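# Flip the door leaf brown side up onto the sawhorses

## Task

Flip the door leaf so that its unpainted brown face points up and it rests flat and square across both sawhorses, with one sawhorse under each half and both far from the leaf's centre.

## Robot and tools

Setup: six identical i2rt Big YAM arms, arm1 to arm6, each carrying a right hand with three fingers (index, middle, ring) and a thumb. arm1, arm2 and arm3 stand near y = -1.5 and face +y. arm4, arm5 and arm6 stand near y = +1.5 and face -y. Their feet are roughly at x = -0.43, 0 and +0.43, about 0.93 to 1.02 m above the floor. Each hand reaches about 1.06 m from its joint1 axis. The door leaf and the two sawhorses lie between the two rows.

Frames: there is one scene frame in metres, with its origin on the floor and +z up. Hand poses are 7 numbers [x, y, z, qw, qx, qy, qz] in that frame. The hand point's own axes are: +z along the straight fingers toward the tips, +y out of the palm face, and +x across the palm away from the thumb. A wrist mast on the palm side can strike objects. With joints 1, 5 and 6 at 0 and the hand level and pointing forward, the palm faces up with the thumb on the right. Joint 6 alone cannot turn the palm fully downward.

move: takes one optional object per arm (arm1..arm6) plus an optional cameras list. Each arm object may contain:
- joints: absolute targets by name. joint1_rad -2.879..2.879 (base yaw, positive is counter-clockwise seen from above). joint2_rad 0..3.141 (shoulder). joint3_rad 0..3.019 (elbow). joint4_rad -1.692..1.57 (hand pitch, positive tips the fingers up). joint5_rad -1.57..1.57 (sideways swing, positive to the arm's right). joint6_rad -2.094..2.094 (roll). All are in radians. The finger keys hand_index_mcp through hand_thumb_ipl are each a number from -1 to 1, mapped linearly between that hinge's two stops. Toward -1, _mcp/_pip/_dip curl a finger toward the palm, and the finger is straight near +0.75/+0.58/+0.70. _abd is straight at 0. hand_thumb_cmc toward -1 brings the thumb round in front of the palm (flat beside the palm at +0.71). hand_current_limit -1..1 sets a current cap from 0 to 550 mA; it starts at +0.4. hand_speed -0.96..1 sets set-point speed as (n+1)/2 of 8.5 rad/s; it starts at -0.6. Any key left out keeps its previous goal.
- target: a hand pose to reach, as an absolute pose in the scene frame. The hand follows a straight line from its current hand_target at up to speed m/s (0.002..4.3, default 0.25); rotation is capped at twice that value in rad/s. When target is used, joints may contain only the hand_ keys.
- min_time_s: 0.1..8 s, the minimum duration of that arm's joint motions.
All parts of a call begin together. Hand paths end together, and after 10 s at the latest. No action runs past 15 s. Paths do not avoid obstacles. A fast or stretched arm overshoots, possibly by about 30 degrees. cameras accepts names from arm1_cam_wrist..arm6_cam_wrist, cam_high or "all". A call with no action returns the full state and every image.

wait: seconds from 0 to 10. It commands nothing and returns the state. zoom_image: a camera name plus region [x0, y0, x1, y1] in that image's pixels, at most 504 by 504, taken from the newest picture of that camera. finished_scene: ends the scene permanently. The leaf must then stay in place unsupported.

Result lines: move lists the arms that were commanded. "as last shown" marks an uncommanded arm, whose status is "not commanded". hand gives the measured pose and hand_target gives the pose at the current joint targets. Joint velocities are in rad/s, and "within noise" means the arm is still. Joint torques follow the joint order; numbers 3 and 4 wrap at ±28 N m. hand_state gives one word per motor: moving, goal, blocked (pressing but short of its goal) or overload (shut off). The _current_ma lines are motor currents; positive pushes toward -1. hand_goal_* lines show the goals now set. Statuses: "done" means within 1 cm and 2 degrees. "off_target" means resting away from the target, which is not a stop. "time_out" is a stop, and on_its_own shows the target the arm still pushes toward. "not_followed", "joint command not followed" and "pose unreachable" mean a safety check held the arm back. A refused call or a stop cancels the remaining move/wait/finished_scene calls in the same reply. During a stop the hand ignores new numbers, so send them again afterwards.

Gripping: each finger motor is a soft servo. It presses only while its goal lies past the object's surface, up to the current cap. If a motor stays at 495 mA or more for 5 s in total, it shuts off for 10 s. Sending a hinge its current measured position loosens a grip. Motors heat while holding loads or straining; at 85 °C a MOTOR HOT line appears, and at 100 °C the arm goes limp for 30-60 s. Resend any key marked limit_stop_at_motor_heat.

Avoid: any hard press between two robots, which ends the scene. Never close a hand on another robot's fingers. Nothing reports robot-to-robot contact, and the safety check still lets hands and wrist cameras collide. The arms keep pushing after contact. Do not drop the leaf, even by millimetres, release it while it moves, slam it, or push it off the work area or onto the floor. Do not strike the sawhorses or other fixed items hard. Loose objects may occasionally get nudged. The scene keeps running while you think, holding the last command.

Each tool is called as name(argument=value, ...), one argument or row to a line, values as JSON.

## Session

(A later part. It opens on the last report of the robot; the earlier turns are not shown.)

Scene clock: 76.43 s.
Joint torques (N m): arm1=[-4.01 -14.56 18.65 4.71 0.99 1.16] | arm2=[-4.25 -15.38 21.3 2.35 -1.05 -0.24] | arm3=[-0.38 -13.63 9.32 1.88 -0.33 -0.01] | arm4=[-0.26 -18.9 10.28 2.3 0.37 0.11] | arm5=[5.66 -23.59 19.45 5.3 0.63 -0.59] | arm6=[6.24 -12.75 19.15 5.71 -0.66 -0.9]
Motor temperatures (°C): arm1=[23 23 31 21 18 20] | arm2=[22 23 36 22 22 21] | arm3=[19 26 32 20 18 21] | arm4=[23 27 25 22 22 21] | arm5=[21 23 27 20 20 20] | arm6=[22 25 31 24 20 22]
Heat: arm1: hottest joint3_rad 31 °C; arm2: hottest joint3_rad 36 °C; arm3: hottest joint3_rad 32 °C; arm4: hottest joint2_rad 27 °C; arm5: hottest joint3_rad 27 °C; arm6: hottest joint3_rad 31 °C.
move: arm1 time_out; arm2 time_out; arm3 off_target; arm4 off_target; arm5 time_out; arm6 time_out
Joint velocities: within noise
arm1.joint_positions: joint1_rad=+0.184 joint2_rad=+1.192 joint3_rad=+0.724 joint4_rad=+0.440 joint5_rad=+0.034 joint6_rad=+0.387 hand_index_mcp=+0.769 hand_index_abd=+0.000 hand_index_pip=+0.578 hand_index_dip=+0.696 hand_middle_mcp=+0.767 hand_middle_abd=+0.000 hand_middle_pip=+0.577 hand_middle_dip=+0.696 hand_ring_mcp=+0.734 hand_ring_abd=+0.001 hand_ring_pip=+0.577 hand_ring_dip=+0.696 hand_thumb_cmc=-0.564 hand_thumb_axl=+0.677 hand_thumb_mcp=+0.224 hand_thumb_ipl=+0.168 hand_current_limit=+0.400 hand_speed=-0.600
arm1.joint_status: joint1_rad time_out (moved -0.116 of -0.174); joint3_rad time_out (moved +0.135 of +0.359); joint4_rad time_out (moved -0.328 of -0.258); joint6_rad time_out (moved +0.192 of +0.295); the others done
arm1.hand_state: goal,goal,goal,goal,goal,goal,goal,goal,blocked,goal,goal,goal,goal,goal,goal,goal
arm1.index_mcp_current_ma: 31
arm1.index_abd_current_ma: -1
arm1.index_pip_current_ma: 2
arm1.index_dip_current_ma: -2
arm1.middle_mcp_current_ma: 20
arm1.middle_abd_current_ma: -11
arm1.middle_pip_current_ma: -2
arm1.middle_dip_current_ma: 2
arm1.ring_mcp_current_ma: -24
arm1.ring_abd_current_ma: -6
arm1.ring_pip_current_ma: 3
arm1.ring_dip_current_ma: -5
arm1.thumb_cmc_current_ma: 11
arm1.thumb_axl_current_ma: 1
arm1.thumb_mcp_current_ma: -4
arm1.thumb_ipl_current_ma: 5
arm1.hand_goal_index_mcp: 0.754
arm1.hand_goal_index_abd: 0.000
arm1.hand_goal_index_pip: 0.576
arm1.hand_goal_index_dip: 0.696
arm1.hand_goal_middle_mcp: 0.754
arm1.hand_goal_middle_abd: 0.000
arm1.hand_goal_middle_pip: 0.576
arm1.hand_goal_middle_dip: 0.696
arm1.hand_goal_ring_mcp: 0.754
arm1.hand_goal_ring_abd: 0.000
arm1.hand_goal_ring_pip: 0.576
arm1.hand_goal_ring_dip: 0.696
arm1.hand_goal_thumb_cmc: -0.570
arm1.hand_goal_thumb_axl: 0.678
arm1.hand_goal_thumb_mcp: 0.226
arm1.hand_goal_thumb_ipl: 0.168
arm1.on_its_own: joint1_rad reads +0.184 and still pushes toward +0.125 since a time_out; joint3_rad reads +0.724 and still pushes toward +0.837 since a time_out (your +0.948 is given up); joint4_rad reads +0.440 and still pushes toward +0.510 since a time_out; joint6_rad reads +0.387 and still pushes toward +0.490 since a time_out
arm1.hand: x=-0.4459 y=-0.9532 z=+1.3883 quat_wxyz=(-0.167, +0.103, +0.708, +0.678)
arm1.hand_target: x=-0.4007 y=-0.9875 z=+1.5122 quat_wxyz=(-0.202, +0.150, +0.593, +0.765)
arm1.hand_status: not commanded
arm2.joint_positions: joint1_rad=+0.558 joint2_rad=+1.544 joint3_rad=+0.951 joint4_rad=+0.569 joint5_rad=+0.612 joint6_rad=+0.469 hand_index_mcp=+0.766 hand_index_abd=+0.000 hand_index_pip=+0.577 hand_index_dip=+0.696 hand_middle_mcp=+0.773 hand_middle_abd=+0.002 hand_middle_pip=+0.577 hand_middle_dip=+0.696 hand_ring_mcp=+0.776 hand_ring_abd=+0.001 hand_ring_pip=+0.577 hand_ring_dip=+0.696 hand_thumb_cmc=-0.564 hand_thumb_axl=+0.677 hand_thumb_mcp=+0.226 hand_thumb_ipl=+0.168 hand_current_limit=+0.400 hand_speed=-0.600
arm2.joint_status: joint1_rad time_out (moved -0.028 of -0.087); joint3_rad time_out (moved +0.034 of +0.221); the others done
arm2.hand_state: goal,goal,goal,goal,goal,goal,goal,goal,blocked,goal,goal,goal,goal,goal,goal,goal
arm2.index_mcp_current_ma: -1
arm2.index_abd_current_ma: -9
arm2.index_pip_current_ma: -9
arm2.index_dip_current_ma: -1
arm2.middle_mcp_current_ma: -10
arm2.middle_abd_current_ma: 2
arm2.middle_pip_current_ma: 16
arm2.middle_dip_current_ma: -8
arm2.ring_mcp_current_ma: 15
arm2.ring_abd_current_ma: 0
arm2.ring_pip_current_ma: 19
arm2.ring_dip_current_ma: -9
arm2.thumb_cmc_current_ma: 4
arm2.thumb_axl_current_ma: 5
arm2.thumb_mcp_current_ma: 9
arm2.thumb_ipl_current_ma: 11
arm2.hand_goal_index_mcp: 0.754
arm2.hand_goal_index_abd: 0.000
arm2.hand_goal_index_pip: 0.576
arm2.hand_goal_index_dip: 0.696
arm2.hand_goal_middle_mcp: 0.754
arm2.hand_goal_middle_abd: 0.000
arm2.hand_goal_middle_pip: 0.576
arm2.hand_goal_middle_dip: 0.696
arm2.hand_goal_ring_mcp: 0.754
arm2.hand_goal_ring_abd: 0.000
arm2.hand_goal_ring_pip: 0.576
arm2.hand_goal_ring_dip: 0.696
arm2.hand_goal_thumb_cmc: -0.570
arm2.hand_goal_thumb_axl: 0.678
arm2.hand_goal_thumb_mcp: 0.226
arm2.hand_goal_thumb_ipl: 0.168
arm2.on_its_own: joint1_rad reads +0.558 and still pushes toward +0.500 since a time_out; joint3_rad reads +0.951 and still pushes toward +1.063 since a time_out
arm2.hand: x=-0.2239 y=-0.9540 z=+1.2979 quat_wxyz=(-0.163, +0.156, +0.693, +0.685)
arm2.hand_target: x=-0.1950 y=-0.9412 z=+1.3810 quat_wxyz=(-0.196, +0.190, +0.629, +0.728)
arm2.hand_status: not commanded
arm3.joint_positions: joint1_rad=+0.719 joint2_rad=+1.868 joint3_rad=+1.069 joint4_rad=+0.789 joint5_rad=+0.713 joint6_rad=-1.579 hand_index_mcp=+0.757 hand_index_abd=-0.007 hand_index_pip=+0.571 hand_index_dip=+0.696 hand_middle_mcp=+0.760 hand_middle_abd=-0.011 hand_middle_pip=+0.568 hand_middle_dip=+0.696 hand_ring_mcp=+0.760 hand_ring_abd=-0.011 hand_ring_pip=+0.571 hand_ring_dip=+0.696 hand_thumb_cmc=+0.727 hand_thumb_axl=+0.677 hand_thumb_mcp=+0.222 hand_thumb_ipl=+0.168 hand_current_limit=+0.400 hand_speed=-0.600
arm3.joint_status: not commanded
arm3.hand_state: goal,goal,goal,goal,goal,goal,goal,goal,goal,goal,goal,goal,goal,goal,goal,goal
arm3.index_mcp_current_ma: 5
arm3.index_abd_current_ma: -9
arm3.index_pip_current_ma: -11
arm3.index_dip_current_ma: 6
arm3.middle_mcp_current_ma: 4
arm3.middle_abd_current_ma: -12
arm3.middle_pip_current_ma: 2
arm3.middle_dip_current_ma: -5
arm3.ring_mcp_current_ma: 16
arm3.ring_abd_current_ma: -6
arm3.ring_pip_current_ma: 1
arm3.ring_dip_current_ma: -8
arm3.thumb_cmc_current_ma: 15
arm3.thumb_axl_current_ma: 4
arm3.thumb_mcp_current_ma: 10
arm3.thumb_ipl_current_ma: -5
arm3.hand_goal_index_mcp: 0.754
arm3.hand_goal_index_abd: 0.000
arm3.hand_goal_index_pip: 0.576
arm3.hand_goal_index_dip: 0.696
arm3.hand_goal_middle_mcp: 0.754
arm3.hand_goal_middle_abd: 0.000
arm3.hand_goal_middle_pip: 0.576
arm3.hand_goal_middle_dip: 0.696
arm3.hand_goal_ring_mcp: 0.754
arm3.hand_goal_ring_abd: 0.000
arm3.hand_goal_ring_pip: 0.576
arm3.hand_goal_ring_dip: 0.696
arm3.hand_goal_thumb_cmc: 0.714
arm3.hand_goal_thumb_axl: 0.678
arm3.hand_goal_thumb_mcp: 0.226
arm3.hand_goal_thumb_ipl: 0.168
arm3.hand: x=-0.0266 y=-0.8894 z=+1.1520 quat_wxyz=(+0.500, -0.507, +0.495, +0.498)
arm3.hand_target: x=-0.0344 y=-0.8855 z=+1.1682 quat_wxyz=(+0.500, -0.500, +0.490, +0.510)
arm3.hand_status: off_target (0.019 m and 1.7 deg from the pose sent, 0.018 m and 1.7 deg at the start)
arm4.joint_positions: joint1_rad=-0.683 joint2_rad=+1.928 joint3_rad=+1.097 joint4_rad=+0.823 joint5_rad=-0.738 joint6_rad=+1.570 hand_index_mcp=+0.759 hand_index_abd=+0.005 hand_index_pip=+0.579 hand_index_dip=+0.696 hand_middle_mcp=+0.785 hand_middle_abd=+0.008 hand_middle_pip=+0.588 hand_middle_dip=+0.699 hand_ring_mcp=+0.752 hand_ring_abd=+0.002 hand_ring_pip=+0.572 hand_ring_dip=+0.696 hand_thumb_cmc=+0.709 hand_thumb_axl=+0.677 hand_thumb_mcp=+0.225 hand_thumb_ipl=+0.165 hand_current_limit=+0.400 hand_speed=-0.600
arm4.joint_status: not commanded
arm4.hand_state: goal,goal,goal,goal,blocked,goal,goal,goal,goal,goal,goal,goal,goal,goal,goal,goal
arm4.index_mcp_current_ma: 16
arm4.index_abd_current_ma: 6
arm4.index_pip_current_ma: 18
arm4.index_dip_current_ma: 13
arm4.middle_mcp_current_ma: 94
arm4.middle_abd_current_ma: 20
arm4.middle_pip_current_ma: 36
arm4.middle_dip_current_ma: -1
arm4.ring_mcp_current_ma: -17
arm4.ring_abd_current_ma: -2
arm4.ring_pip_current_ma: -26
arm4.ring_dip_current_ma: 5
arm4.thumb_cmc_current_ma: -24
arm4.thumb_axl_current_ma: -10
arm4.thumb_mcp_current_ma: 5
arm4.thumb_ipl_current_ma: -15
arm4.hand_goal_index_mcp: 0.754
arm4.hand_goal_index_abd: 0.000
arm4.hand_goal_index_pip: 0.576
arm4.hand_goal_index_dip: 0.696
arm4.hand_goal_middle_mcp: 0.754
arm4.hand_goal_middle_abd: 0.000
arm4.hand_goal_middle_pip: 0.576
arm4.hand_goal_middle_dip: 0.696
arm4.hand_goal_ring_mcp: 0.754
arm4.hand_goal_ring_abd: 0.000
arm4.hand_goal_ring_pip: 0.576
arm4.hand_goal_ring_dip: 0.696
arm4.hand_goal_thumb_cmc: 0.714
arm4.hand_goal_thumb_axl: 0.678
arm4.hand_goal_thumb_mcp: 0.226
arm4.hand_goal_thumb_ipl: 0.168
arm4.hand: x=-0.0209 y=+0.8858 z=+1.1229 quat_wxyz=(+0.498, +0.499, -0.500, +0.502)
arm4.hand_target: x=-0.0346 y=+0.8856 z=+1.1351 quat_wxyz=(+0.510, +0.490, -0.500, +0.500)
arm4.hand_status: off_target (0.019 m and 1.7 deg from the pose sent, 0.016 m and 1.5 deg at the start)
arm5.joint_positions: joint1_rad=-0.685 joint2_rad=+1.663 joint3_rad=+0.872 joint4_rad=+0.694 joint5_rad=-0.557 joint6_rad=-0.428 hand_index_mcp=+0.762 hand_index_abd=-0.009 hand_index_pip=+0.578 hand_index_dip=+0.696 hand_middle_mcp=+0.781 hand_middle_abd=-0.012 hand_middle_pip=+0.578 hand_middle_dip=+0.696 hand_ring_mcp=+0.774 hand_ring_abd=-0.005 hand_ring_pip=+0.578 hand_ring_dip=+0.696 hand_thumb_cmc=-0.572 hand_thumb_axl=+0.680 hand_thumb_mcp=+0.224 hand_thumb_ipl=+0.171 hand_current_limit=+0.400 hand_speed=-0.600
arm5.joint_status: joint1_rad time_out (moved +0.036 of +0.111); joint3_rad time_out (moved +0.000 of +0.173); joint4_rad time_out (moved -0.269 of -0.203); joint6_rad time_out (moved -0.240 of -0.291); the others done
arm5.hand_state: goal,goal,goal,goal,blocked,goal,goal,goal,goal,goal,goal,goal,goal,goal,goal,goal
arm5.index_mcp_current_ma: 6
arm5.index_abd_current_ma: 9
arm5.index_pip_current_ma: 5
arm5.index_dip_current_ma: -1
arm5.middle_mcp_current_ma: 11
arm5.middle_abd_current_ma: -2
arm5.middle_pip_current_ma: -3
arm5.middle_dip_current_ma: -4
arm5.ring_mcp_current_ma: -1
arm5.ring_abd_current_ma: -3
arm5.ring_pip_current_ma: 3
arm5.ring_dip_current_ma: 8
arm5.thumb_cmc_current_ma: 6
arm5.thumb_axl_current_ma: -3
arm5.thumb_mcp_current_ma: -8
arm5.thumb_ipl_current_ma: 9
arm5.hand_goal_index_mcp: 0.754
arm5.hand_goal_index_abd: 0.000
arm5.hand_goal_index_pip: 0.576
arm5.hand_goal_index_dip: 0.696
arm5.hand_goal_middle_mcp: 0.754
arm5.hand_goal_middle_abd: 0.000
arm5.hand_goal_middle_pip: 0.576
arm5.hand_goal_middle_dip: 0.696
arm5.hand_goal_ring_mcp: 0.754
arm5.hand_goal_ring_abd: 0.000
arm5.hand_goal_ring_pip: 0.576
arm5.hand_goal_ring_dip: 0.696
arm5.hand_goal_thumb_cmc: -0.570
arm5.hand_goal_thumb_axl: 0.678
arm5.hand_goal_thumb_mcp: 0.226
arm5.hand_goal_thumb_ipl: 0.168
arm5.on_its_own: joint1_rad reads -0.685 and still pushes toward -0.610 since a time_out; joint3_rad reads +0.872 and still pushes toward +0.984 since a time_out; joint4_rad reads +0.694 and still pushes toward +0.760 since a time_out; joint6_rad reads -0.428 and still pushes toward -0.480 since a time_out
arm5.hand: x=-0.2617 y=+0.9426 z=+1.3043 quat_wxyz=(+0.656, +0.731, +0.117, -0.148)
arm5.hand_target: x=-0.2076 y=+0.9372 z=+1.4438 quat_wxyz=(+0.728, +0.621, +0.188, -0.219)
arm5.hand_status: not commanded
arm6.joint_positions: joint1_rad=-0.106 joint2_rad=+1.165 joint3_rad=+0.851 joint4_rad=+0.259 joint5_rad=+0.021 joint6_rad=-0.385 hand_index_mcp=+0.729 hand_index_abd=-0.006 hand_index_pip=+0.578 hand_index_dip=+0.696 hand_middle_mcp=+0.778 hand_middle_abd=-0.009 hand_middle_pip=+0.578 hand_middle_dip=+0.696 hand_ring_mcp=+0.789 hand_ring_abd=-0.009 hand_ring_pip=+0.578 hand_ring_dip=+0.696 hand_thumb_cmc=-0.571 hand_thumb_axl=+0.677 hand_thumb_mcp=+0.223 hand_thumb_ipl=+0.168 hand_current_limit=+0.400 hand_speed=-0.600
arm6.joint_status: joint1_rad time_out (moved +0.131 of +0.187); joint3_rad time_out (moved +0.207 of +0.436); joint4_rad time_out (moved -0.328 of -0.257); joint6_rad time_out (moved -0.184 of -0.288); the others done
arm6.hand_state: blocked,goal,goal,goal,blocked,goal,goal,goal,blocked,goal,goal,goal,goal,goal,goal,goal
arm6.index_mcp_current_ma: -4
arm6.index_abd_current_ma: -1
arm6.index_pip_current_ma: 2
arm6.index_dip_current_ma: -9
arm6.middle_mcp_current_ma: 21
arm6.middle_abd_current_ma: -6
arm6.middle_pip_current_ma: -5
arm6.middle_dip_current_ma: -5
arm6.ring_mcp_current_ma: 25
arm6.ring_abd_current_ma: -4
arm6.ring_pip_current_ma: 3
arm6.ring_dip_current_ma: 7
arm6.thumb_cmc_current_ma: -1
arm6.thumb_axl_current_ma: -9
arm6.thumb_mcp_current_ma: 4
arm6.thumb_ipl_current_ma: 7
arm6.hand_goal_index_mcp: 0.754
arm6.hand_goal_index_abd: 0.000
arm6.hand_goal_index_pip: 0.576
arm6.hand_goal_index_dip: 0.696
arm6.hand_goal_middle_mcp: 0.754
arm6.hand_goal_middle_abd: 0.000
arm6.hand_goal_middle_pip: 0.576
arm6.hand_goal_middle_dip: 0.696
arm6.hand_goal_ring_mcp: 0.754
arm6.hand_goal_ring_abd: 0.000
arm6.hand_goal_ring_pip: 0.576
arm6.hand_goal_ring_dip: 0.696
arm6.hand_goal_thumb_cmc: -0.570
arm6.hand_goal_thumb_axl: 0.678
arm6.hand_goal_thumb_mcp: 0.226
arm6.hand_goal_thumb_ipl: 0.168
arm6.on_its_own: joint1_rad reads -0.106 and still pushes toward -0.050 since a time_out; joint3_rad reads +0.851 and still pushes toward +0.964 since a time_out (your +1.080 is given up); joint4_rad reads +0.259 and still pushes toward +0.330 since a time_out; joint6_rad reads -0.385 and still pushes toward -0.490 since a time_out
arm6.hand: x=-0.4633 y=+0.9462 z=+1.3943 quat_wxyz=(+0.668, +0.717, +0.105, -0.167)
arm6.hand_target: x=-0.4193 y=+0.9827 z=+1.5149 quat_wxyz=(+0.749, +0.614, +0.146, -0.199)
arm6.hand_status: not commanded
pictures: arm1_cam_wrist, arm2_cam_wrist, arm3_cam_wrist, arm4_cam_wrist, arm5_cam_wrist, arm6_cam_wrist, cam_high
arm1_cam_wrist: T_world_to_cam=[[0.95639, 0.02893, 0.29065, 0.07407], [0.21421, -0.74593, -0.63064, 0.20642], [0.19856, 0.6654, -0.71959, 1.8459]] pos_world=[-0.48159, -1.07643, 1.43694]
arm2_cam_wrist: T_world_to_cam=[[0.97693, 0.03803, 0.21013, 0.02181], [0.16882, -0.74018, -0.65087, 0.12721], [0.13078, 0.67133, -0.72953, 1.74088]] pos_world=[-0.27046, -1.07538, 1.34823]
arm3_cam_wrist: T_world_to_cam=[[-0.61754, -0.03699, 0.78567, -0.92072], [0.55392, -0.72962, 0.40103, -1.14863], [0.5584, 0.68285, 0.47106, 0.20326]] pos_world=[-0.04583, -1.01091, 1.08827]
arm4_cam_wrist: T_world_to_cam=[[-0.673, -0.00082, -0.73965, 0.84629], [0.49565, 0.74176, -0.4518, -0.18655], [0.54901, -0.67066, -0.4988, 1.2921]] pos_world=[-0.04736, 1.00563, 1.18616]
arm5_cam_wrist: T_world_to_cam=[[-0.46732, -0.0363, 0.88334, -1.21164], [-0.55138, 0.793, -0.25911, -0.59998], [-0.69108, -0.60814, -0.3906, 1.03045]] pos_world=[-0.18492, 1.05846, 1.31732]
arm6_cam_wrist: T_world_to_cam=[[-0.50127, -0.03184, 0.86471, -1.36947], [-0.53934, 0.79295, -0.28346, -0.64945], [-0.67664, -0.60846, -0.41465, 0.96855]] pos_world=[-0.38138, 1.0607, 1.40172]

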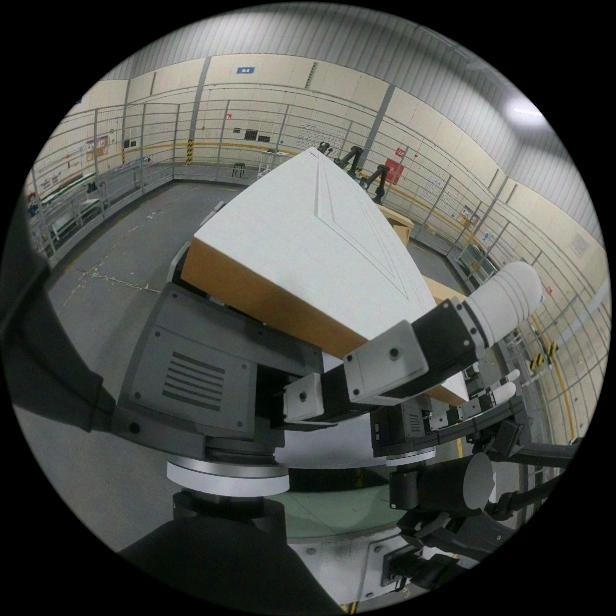

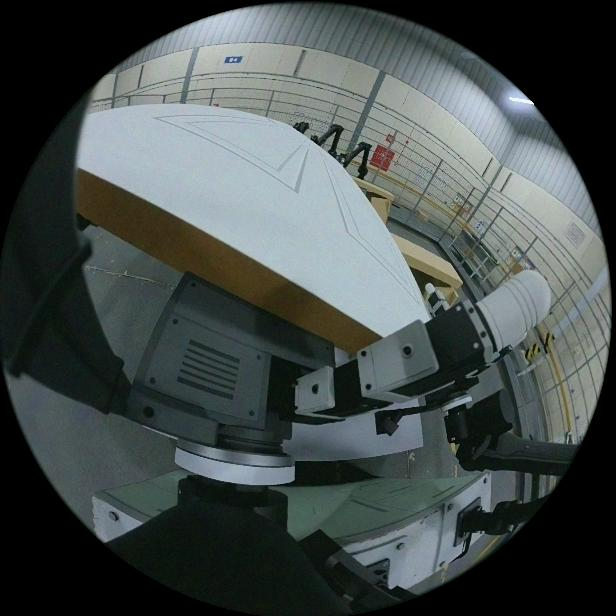

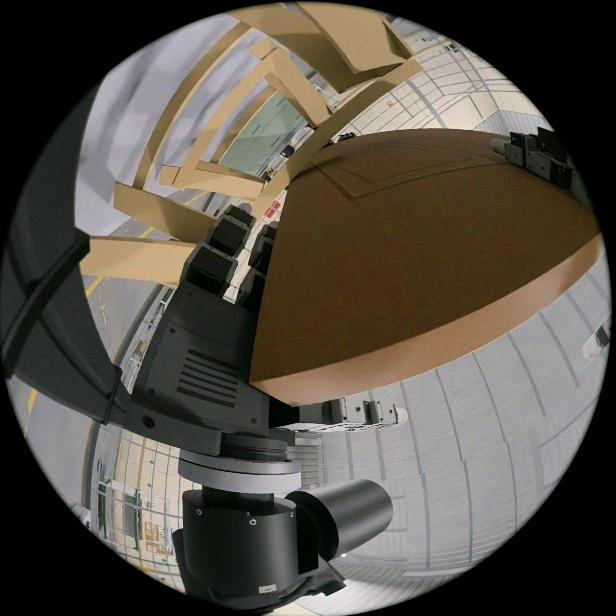

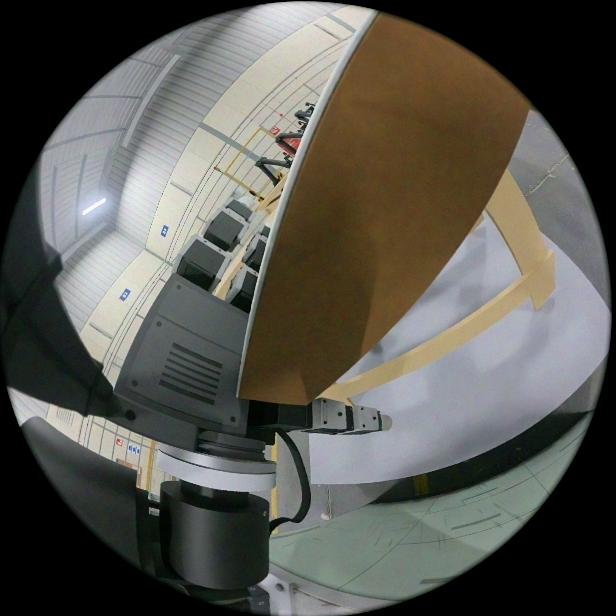

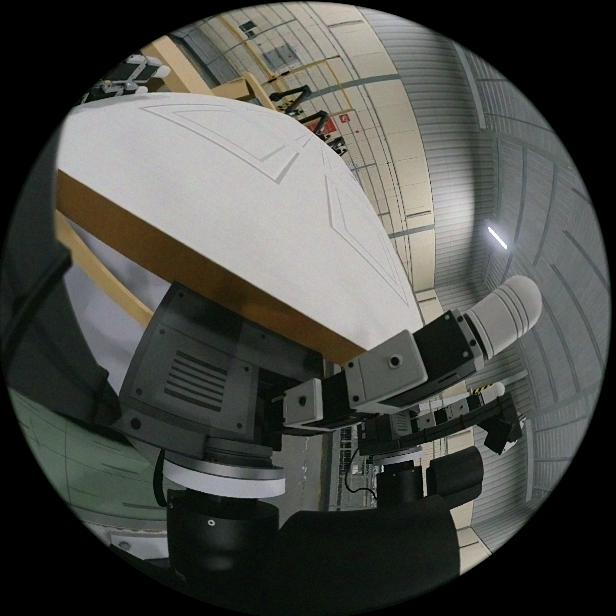

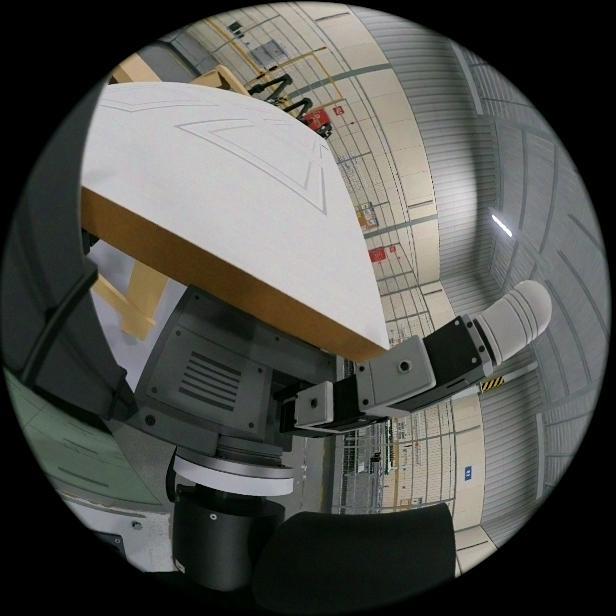

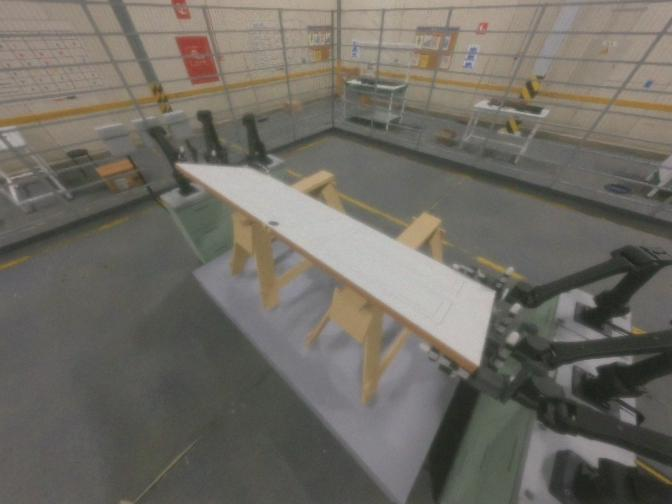

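move(
  arm1={"joints": {"joint1_rad": -0.09, "joint2_rad": 1.09, "joint3_rad": 1.147, "joint4_rad": 0.25, "joint5_rad": -0.19, "joint6_rad": 0.76}, "min_time_s": 4},
  arm2={"joints": {"joint1_rad": 0.39, "joint2_rad": 1.43, "joint3_rad": 1.21, "joint4_rad": 0.41, "joint5_rad": 0.49, "joint6_rad": 0.68}, "min_time_s": 4},
  arm3={"target": [-0.028, -0.885, 1.168, 0.5, -0.5, 0.49, 0.51], "speed": 0.01},
  arm4={"target": [-0.028, 0.885, 1.135, 0.51, 0.49, -0.5, 0.5], "speed": 0.01},
  arm5={"joints": {"joint1_rad": -0.485, "joint2_rad": 1.40, "joint3_rad": 1.09, "joint4_rad": 0.63, "joint5_rad": -0.43, "joint6_rad": -0.76}, "min_time_s": 4},
  arm6={"joints": {"joint1_rad": 0.155, "joint2_rad": 1.125, "joint3_rad": 1.32, "joint4_rad": 0.09, "joint5_rad": 0.23, "joint6_rad": -0.75}, "min_time_s": 4},
  cameras=["all"],
)

Scene clock: 85.03 s.
Joint torques (N m): arm1=[-3.49 -8.82 19.23 3.43 1.01 0.19] | arm2=[-6.95 -6.83 22.16 2.36 -2.01 -0.72] | arm3=[0.09 -14.33 8.25 2.11 -0.45 0.02] | arm4=[-1.55 -19.6 8.92 2.61 0.53 0.08] | arm5=[8 -18.08 21.09 6 0.65 -0.83] | arm6=[5.71 -7.59 19.26 5.08 -1.11 -0.11]
Motor temperatures (°C): arm1=[23 23 36 21 19 20] | arm2=[22 23 38 22 22 21] | arm3=[19 26 32 20 18 21] | arm4=[23 27 25 22 22 21] | arm5=[21 23 30 20 20 20] | arm6=[22 24 34 25 21 22]
Heat: arm1: hottest joint3_rad 36 °C; arm2: hottest joint3_rad 38 °C; arm3: hottest joint3_rad 32 °C; arm4: hottest joint2_rad 27 °C; arm5: hottest joint3_rad 30 °C; arm6: hottest joint3_rad 34 °C.
move: arm1 time_out; arm2 time_out; arm3 off_target; arm4 off_target; arm5 time_out; arm6 time_out
Joint velocities: within noise
arm1.joint_positions: joint1_rad=-0.040 joint2_rad=+1.108 joint3_rad=+0.967 joint4_rad=+0.215 joint5_rad=-0.216 joint6_rad=+0.741 hand_index_mcp=+0.769 hand_index_abd=+0.000 hand_index_pip=+0.578 hand_index_dip=+0.696 hand_middle_mcp=+0.767 hand_middle_abd=+0.000 hand_middle_pip=+0.577 hand_middle_dip=+0.696 hand_ring_mcp=+0.761 hand_ring_abd=+0.001 hand_ring_pip=+0.577 hand_ring_dip=+0.696 hand_thumb_cmc=-0.563 hand_thumb_axl=+0.677 hand_thumb_mcp=+0.228 hand_thumb_ipl=+0.168 hand_current_limit=+0.400 hand_speed=-0.600
arm1.joint_status: joint1_rad time_out (moved -0.223 of -0.274); joint3_rad time_out (moved +0.243 of +0.423); the others done
arm1.hand_state: goal,goal,goal,goal,goal,goal,goal,goal,goal,goal,goal,goal,goal,goal,goal,goal
arm1.index_mcp_current_ma: 40
arm1.index_abd_current_ma: -4
arm1.index_pip_current_ma: -2
arm1.index_dip_current_ma: 1
arm1.middle_mcp_current_ma: 8
arm1.middle_abd_current_ma: -3
arm1.middle_pip_current_ma: 4
arm1.middle_dip_current_ma: 3
arm1.ring_mcp_current_ma: 10
arm1.ring_abd_current_ma: 4
arm1.ring_pip_current_ma: 12
arm1.ring_dip_current_ma: 5
arm1.thumb_cmc_current_ma: 14
arm1.thumb_axl_current_ma: -14
arm1.thumb_mcp_current_ma: -3
arm1.thumb_ipl_current_ma: 3
arm1.hand_goal_index_mcp: 0.754
arm1.hand_goal_index_abd: 0.000
arm1.hand_goal_index_pip: 0.576
arm1.hand_goal_index_dip: 0.696
arm1.hand_goal_middle_mcp: 0.754
arm1.hand_goal_middle_abd: 0.000
arm1.hand_goal_middle_pip: 0.576
arm1.hand_goal_middle_dip: 0.696
arm1.hand_goal_ring_mcp: 0.754
arm1.hand_goal_ring_abd: 0.000
arm1.hand_goal_ring_pip: 0.576
arm1.hand_goal_ring_dip: 0.696
arm1.hand_goal_thumb_cmc: -0.570
arm1.hand_goal_thumb_axl: 0.678
arm1.hand_goal_thumb_mcp: 0.226
arm1.hand_goal_thumb_ipl: 0.168
arm1.on_its_own: joint1_rad reads -0.040 and still pushes toward -0.090 since a time_out; joint3_rad reads +0.967 and still pushes toward +1.079 since a time_out
arm1.hand: x=-0.3491 y=-0.9487 z=+1.5018 quat_wxyz=(-0.302, +0.201, +0.649, +0.668)
arm1.hand_target: x=-0.3189 y=-0.9724 z=+1.5890 quat_wxyz=(-0.294, +0.201, +0.584, +0.729)
arm1.hand_status: not commanded
arm2.joint_positions: joint1_rad=+0.478 joint2_rad=+1.389 joint3_rad=+1.006 joint4_rad=+0.385 joint5_rad=+0.533 joint6_rad=+0.728 hand_index_mcp=+0.764 hand_index_abd=+0.000 hand_index_pip=+0.577 hand_index_dip=+0.696 hand_middle_mcp=+0.773 hand_middle_abd=+0.002 hand_middle_pip=+0.577 hand_middle_dip=+0.696 hand_ring_mcp=+0.776 hand_ring_abd=+0.001 hand_ring_pip=+0.577 hand_ring_dip=+0.696 hand_thumb_cmc=-0.563 hand_thumb_axl=+0.677 hand_thumb_mcp=+0.224 hand_thumb_ipl=+0.168 hand_current_limit=+0.400 hand_speed=-0.600
arm2.joint_status: joint1_rad time_out (moved -0.080 of -0.168); joint3_rad time_out (moved +0.055 of +0.259); joint5_rad time_out (moved -0.079 of -0.122); joint6_rad time_out (moved +0.260 of +0.211); the others done
arm2.hand_state: goal,goal,goal,goal,goal,goal,goal,goal,blocked,goal,goal,goal,goal,goal,goal,goal
arm2.index_mcp_current_ma: -5
arm2.index_abd_current_ma: -8
arm2.index_pip_current_ma: -2
arm2.index_dip_current_ma: -9
arm2.middle_mcp_current_ma: 6
arm2.middle_abd_current_ma: -9
arm2.middle_pip_current_ma: 11
arm2.middle_dip_current_ma: -14
arm2.ring_mcp_current_ma: 8
arm2.ring_abd_current_ma: 0
arm2.ring_pip_current_ma: 18
arm2.ring_dip_current_ma: -2
arm2.thumb_cmc_current_ma: 10
arm2.thumb_axl_current_ma: 11
arm2.thumb_mcp_current_ma: 15
arm2.thumb_ipl_current_ma: 13
arm2.hand_goal_index_mcp: 0.754
arm2.hand_goal_index_abd: 0.000
arm2.hand_goal_index_pip: 0.576
arm2.hand_goal_index_dip: 0.696
arm2.hand_goal_middle_mcp: 0.754
arm2.hand_goal_middle_abd: 0.000
arm2.hand_goal_middle_pip: 0.576
arm2.hand_goal_middle_dip: 0.696
arm2.hand_goal_ring_mcp: 0.754
arm2.hand_goal_ring_abd: 0.000
arm2.hand_goal_ring_pip: 0.576
arm2.hand_goal_ring_dip: 0.696
arm2.hand_goal_thumb_cmc: -0.570
arm2.hand_goal_thumb_axl: 0.678
arm2.hand_goal_thumb_mcp: 0.226
arm2.hand_goal_thumb_ipl: 0.168
arm2.on_its_own: joint1_rad reads +0.478 and still pushes toward +0.390 since a time_out; joint3_rad reads +1.006 and still pushes toward +1.118 since a time_out (your +1.210 is given up); joint5_rad reads +0.533 and still pushes toward +0.490 since a time_out; joint6_rad reads +0.728 and still pushes toward +0.680 since a time_out
arm2.hand: x=-0.1650 y=-0.9540 z=+1.3602 quat_wxyz=(-0.258, +0.247, +0.657, +0.663)
arm2.hand_target: x=-0.1334 y=-0.9217 z=+1.4079 quat_wxyz=(-0.252, +0.250, +0.623, +0.697)
arm2.hand_status: not commanded
arm3.joint_positions: joint1_rad=+0.703 joint2_rad=+1.868 joint3_rad=+1.069 joint4_rad=+0.789 joint5_rad=+0.706 joint6_rad=-1.579 hand_index_mcp=+0.757 hand_index_abd=-0.007 hand_index_pip=+0.571 hand_index_dip=+0.696 hand_middle_mcp=+0.760 hand_middle_abd=-0.011 hand_middle_pip=+0.568 hand_middle_dip=+0.696 hand_ring_mcp=+0.760 hand_ring_abd=-0.011 hand_ring_pip=+0.571 hand_ring_dip=+0.696 hand_thumb_cmc=+0.727 hand_thumb_axl=+0.677 hand_thumb_mcp=+0.222 hand_thumb_ipl=+0.168 hand_current_limit=+0.400 hand_speed=-0.600
arm3.joint_status: not commanded
arm3.hand_state: goal,goal,goal,goal,goal,goal,goal,goal,goal,goal,goal,goal,goal,goal,goal,goal
arm3.index_mcp_current_ma: 1
arm3.index_abd_current_ma: -2
arm3.index_pip_current_ma: -6
arm3.index_dip_current_ma: 1
arm3.middle_mcp_current_ma: 1
arm3.middle_abd_current_ma: -14
arm3.middle_pip_current_ma: 2
arm3.middle_dip_current_ma: -4
arm3.ring_mcp_current_ma: 13
arm3.ring_abd_current_ma: -10
arm3.ring_pip_current_ma: 0
arm3.ring_dip_current_ma: -9
arm3.thumb_cmc_current_ma: 15
arm3.thumb_axl_current_ma: 7
arm3.thumb_mcp_current_ma: 7
arm3.thumb_ipl_current_ma: -3
arm3.hand_goal_index_mcp: 0.754
arm3.hand_goal_index_abd: 0.000
arm3.hand_goal_index_pip: 0.576
arm3.hand_goal_index_dip: 0.696
arm3.hand_goal_middle_mcp: 0.754
arm3.hand_goal_middle_abd: 0.000
arm3.hand_goal_middle_pip: 0.576
arm3.hand_goal_middle_dip: 0.696
arm3.hand_goal_ring_mcp: 0.754
arm3.hand_goal_ring_abd: 0.000
arm3.hand_goal_ring_pip: 0.576
arm3.hand_goal_ring_dip: 0.696
arm3.hand_goal_thumb_cmc: 0.714
arm3.hand_goal_thumb_axl: 0.678
arm3.hand_goal_thumb_mcp: 0.226
arm3.hand_goal_thumb_ipl: 0.168
arm3.hand: x=-0.0188 y=-0.8831 z=+1.1520 quat_wxyz=(+0.502, -0.505, +0.497, +0.496)
arm3.hand_target: x=-0.0277 y=-0.8854 z=+1.1681 quat_wxyz=(+0.500, -0.500, +0.490, +0.510)
arm3.hand_status: off_target (0.019 m and 1.9 deg from the pose sent, 0.017 m and 1.7 deg at the start)
arm4.joint_positions: joint1_rad=-0.656 joint2_rad=+1.928 joint3_rad=+1.097 joint4_rad=+0.823 joint5_rad=-0.733 joint6_rad=+1.572 hand_index_mcp=+0.759 hand_index_abd=+0.005 hand_index_pip=+0.579 hand_index_dip=+0.696 hand_middle_mcp=+0.764 hand_middle_abd=+0.008 hand_middle_pip=+0.583 hand_middle_dip=+0.699 hand_ring_mcp=+0.755 hand_ring_abd=+0.002 hand_ring_pip=+0.572 hand_ring_dip=+0.696 hand_thumb_cmc=+0.709 hand_thumb_axl=+0.677 hand_thumb_mcp=+0.225 hand_thumb_ipl=+0.165 hand_current_limit=+0.400 hand_speed=-0.600
arm4.joint_status: not commanded
arm4.hand_state: goal,goal,goal,goal,goal,goal,goal,goal,goal,goal,goal,goal,goal,goal,goal,goal
arm4.index_mcp_current_ma: 13
arm4.index_abd_current_ma: 8
arm4.index_pip_current_ma: 7
arm4.index_dip_current_ma: 5
arm4.middle_mcp_current_ma: 23
arm4.middle_abd_current_ma: 14
arm4.middle_pip_current_ma: 23
arm4.middle_dip_current_ma: 0
arm4.ring_mcp_current_ma: -10
arm4.ring_abd_current_ma: 3
arm4.ring_pip_current_ma: -16
arm4.ring_dip_current_ma: 24
arm4.thumb_cmc_current_ma: -26
arm4.thumb_axl_current_ma: -8
arm4.thumb_mcp_current_ma: 12
arm4.thumb_ipl_current_ma: -10
arm4.hand_goal_index_mcp: 0.754
arm4.hand_goal_index_abd: 0.000
arm4.hand_goal_index_pip: 0.576
arm4.hand_goal_index_dip: 0.696
arm4.hand_goal_middle_mcp: 0.754
arm4.hand_goal_middle_abd: 0.000
arm4.hand_goal_middle_pip: 0.576
arm4.hand_goal_middle_dip: 0.696
arm4.hand_goal_ring_mcp: 0.754
arm4.hand_goal_ring_abd: 0.000
arm4.hand_goal_ring_pip: 0.576
arm4.hand_goal_ring_dip: 0.696
arm4.hand_goal_thumb_cmc: 0.714
arm4.hand_goal_thumb_axl: 0.678
arm4.hand_goal_thumb_mcp: 0.226
arm4.hand_goal_thumb_ipl: 0.168
arm4.hand: x=-0.0060 y=+0.8743 z=+1.1228 quat_wxyz=(+0.492, +0.504, -0.495, +0.508)
arm4.hand_target: x=-0.0274 y=+0.8854 z=+1.1350 quat_wxyz=(+0.510, +0.490, -0.500, +0.500)
arm4.hand_status: off_target (0.027 m and 2.8 deg from the pose sent, 0.014 m and 1.7 deg at the start)
arm5.joint_positions: joint1_rad=-0.592 joint2_rad=+1.470 joint3_rad=+0.866 joint4_rad=+0.549 joint5_rad=-0.446 joint6_rad=-0.683 hand_index_mcp=+0.742 hand_index_abd=-0.009 hand_index_pip=+0.578 hand_index_dip=+0.696 hand_middle_mcp=+0.778 hand_middle_abd=-0.012 hand_middle_pip=+0.578 hand_middle_dip=+0.696 hand_ring_mcp=+0.774 hand_ring_abd=-0.005 hand_ring_pip=+0.578 hand_ring_dip=+0.696 hand_thumb_cmc=-0.578 hand_thumb_axl=+0.680 hand_thumb_mcp=+0.224 hand_thumb_ipl=+0.171 hand_current_limit=+0.400 hand_speed=-0.600
arm5.joint_status: joint1_rad time_out (moved +0.093 of +0.200); joint3_rad time_out (moved -0.006 of +0.218); joint4_rad time_out (moved -0.145 of -0.064); joint6_rad time_out (moved -0.254 of -0.332); the others done
arm5.hand_state: goal,goal,goal,goal,blocked,goal,goal,goal,goal,goal,goal,goal,goal,goal,goal,goal
arm5.index_mcp_current_ma: 4
arm5.index_abd_current_ma: 8
arm5.index_pip_current_ma: 6
arm5.index_dip_current_ma: 1
arm5.middle_mcp_current_ma: 8
arm5.middle_abd_current_ma: -2
arm5.middle_pip_current_ma: 3
arm5.middle_dip_current_ma: -5
arm5.ring_mcp_current_ma: -2
arm5.ring_abd_current_ma: 2
arm5.ring_pip_current_ma: 3
arm5.ring_dip_current_ma: 4
arm5.thumb_cmc_current_ma: 5
arm5.thumb_axl_current_ma: -4
arm5.thumb_mcp_current_ma: -4
arm5.thumb_ipl_current_ma: 9
arm5.hand_goal_index_mcp: 0.754
arm5.hand_goal_index_abd: 0.000
arm5.hand_goal_index_pip: 0.576
arm5.hand_goal_index_dip: 0.696
arm5.hand_goal_middle_mcp: 0.754
arm5.hand_goal_middle_abd: 0.000
arm5.hand_goal_middle_pip: 0.576
arm5.hand_goal_middle_dip: 0.696
arm5.hand_goal_ring_mcp: 0.754
arm5.hand_goal_ring_abd: 0.000
arm5.hand_goal_ring_pip: 0.576
arm5.hand_goal_ring_dip: 0.696
arm5.hand_goal_thumb_cmc: -0.570
arm5.hand_goal_thumb_axl: 0.678
arm5.hand_goal_thumb_mcp: 0.226
arm5.hand_goal_thumb_ipl: 0.168
arm5.on_its_own: joint1_rad reads -0.592 and still pushes toward -0.485 since a time_out; joint3_rad reads +0.866 and still pushes toward +0.984 since a time_out (your +1.090 is given up); joint4_rad reads +0.549 and still pushes toward +0.630 since a time_out; joint6_rad reads -0.683 and still pushes toward -0.760 since a time_out
arm5.hand: x=-0.1909 y=+0.9422 z=+1.3747 quat_wxyz=(+0.637, +0.699, +0.208, -0.250)
arm5.hand_target: x=-0.1193 y=+0.9371 z=+1.4908 quat_wxyz=(+0.702, +0.581, +0.270, -0.312)
arm5.hand_status: not commanded
arm6.joint_positions: joint1_rad=+0.107 joint2_rad=+1.131 joint3_rad=+1.111 joint4_rad=+0.034 joint5_rad=+0.260 joint6_rad=-0.728 hand_index_mcp=+0.768 hand_index_abd=-0.006 hand_index_pip=+0.578 hand_index_dip=+0.696 hand_middle_mcp=+0.778 hand_middle_abd=-0.009 hand_middle_pip=+0.578 hand_middle_dip=+0.696 hand_ring_mcp=+0.789 hand_ring_abd=-0.009 hand_ring_pip=+0.578 hand_ring_dip=+0.696 hand_thumb_cmc=-0.578 hand_thumb_axl=+0.677 hand_thumb_mcp=+0.224 hand_thumb_ipl=+0.168 hand_current_limit=+0.400 hand_speed=-0.600
arm6.joint_status: joint1_rad time_out (moved +0.213 of +0.261); joint3_rad time_out (moved +0.260 of +0.469); joint4_rad time_out (moved -0.225 of -0.169); the others done
arm6.hand_state: goal,goal,goal,goal,blocked,goal,goal,goal,blocked,goal,goal,goal,goal,goal,goal,goal
arm6.index_mcp_current_ma: 13
arm6.index_abd_current_ma: 1
arm6.index_pip_current_ma: 4
arm6.index_dip_current_ma: -18
arm6.middle_mcp_current_ma: 13
arm6.middle_abd_current_ma: -5
arm6.middle_pip_current_ma: -8
arm6.middle_dip_current_ma: -3
arm6.ring_mcp_current_ma: 22
arm6.ring_abd_current_ma: -3
arm6.ring_pip_current_ma: 7
arm6.ring_dip_current_ma: 8
arm6.thumb_cmc_current_ma: -7
arm6.thumb_axl_current_ma: -8
arm6.thumb_mcp_current_ma: -4
arm6.thumb_ipl_current_ma: 2
arm6.hand_goal_index_mcp: 0.754
arm6.hand_goal_index_abd: 0.000
arm6.hand_goal_index_pip: 0.576
arm6.hand_goal_index_dip: 0.696
arm6.hand_goal_middle_mcp: 0.754
arm6.hand_goal_middle_abd: 0.000
arm6.hand_goal_middle_pip: 0.576
arm6.hand_goal_middle_dip: 0.696
arm6.hand_goal_ring_mcp: 0.754
arm6.hand_goal_ring_abd: 0.000
arm6.hand_goal_ring_pip: 0.576
arm6.hand_goal_ring_dip: 0.696
arm6.hand_goal_thumb_cmc: -0.570
arm6.hand_goal_thumb_axl: 0.678
arm6.hand_goal_thumb_mcp: 0.226
arm6.hand_goal_thumb_ipl: 0.168
arm6.on_its_own: joint1_rad reads +0.107 and still pushes toward +0.155 since a time_out; joint3_rad reads +1.111 and still pushes toward +1.223 since a time_out (your +1.320 is given up); joint4_rad reads +0.034 and still pushes toward +0.090 since a time_out
arm6.hand: x=-0.3591 y=+0.9447 z=+1.5089 quat_wxyz=(+0.649, +0.670, +0.208, -0.295)
arm6.hand_target: x=-0.3293 y=+0.9710 z=+1.5948 quat_wxyz=(+0.715, +0.604, +0.207, -0.286)
arm6.hand_status: not commanded
pictures: arm1_cam_wrist, arm2_cam_wrist, arm3_cam_wrist, arm4_cam_wrist, arm5_cam_wrist, arm6_cam_wrist, cam_high
arm1_cam_wrist: T_world_to_cam=[[0.99714, 0.05691, -0.04979, 0.50034], [0.00439, -0.70091, -0.71324, 0.35414], [-0.07549, 0.71098, -0.69915, 1.82226]] pos_world=[-0.3629, -1.07584, 1.55153]
arm2_cam_wrist: T_world_to_cam=[[0.99739, 0.03637, -0.06237, 0.3236], [-0.01633, -0.72789, -0.6855, 0.18613], [-0.07033, 0.68473, -0.7254, 1.75266]] pos_world=[-0.19646, -1.07638, 1.41915]
arm3_cam_wrist: T_world_to_cam=[[-0.61779, -0.03152, 0.78571, -0.91084], [0.54751, -0.73444, 0.40103, -1.15283], [0.56442, 0.67794, 0.47098, 0.19048]] pos_world=[-0.03902, -1.00452, 1.08827]
arm4_cam_wrist: T_world_to_cam=[[-0.67127, -0.01531, -0.74106, 0.87046], [0.48038, 0.75241, -0.45068, -0.19615], [0.56448, -0.65851, -0.49772, 1.26439]] pos_world=[-0.03518, 0.99353, 1.18596]
arm5_cam_wrist: T_world_to_cam=[[-0.20137, -0.02577, 0.97918, -1.33163], [-0.60544, 0.7891, -0.10374, -0.76264], [-0.77, -0.61372, -0.1745, 0.79973]] pos_world=[-0.11409, 1.05829, 1.36434]
arm6_cam_wrist: T_world_to_cam=[[-0.18086, 0.00143, 0.98351, -1.51204], [-0.59157, 0.79872, -0.10995, -0.84551], [-0.7857, -0.6017, -0.14361, 0.63122]] pos_world=[-0.27769, 1.0573, 1.48479]

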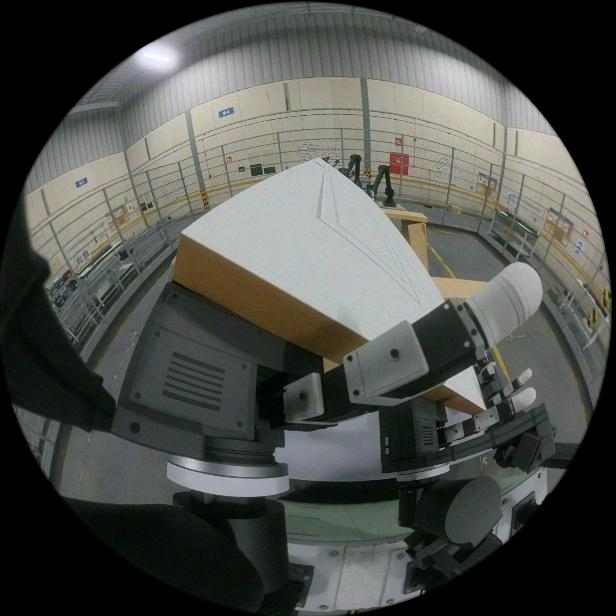

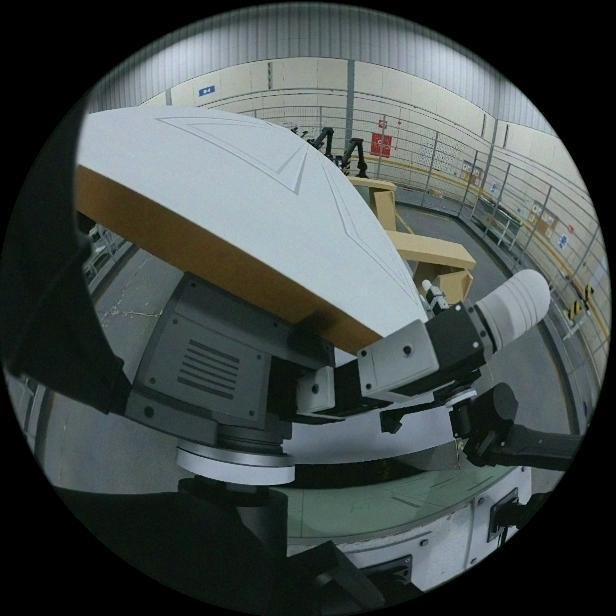

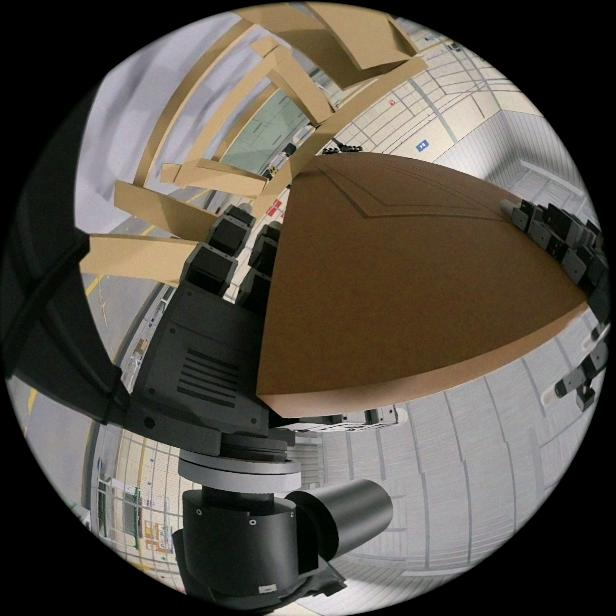

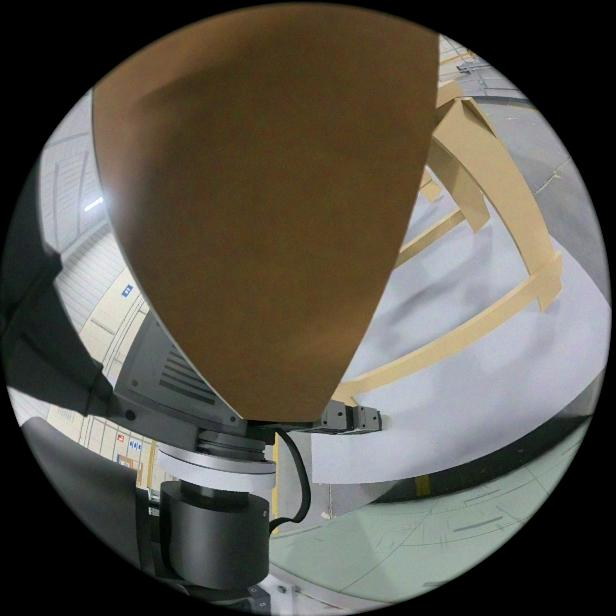

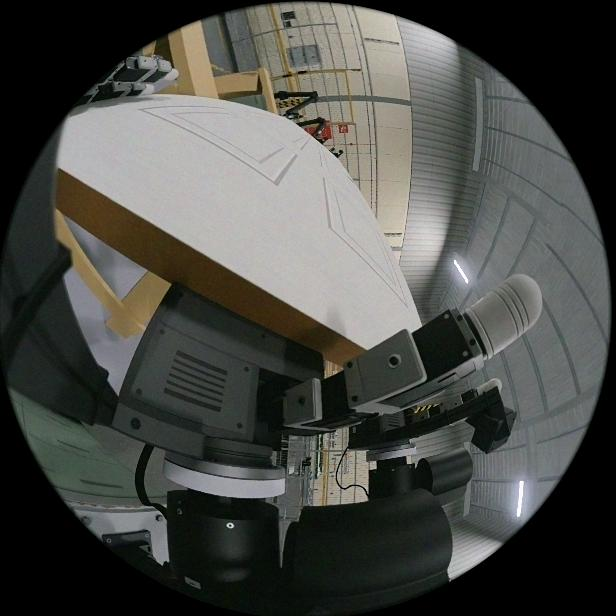

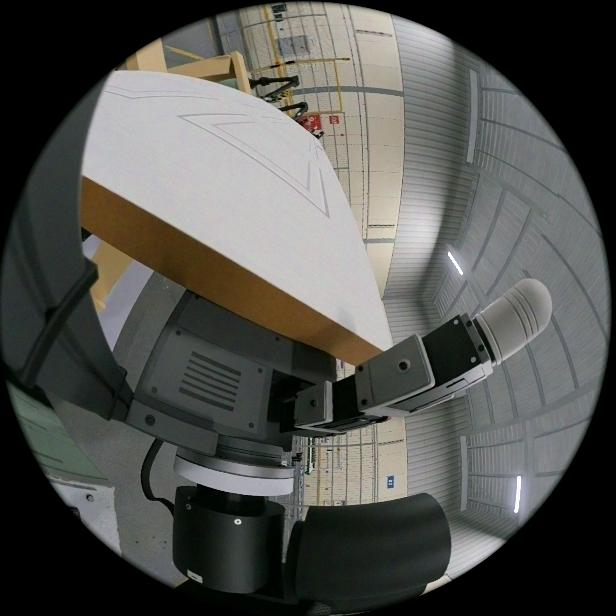

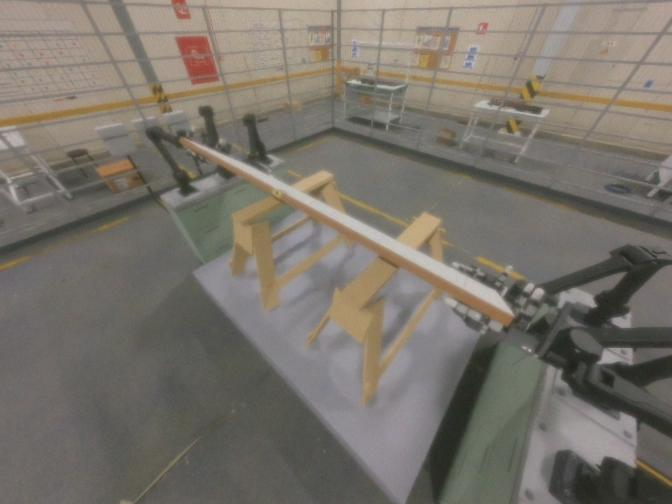

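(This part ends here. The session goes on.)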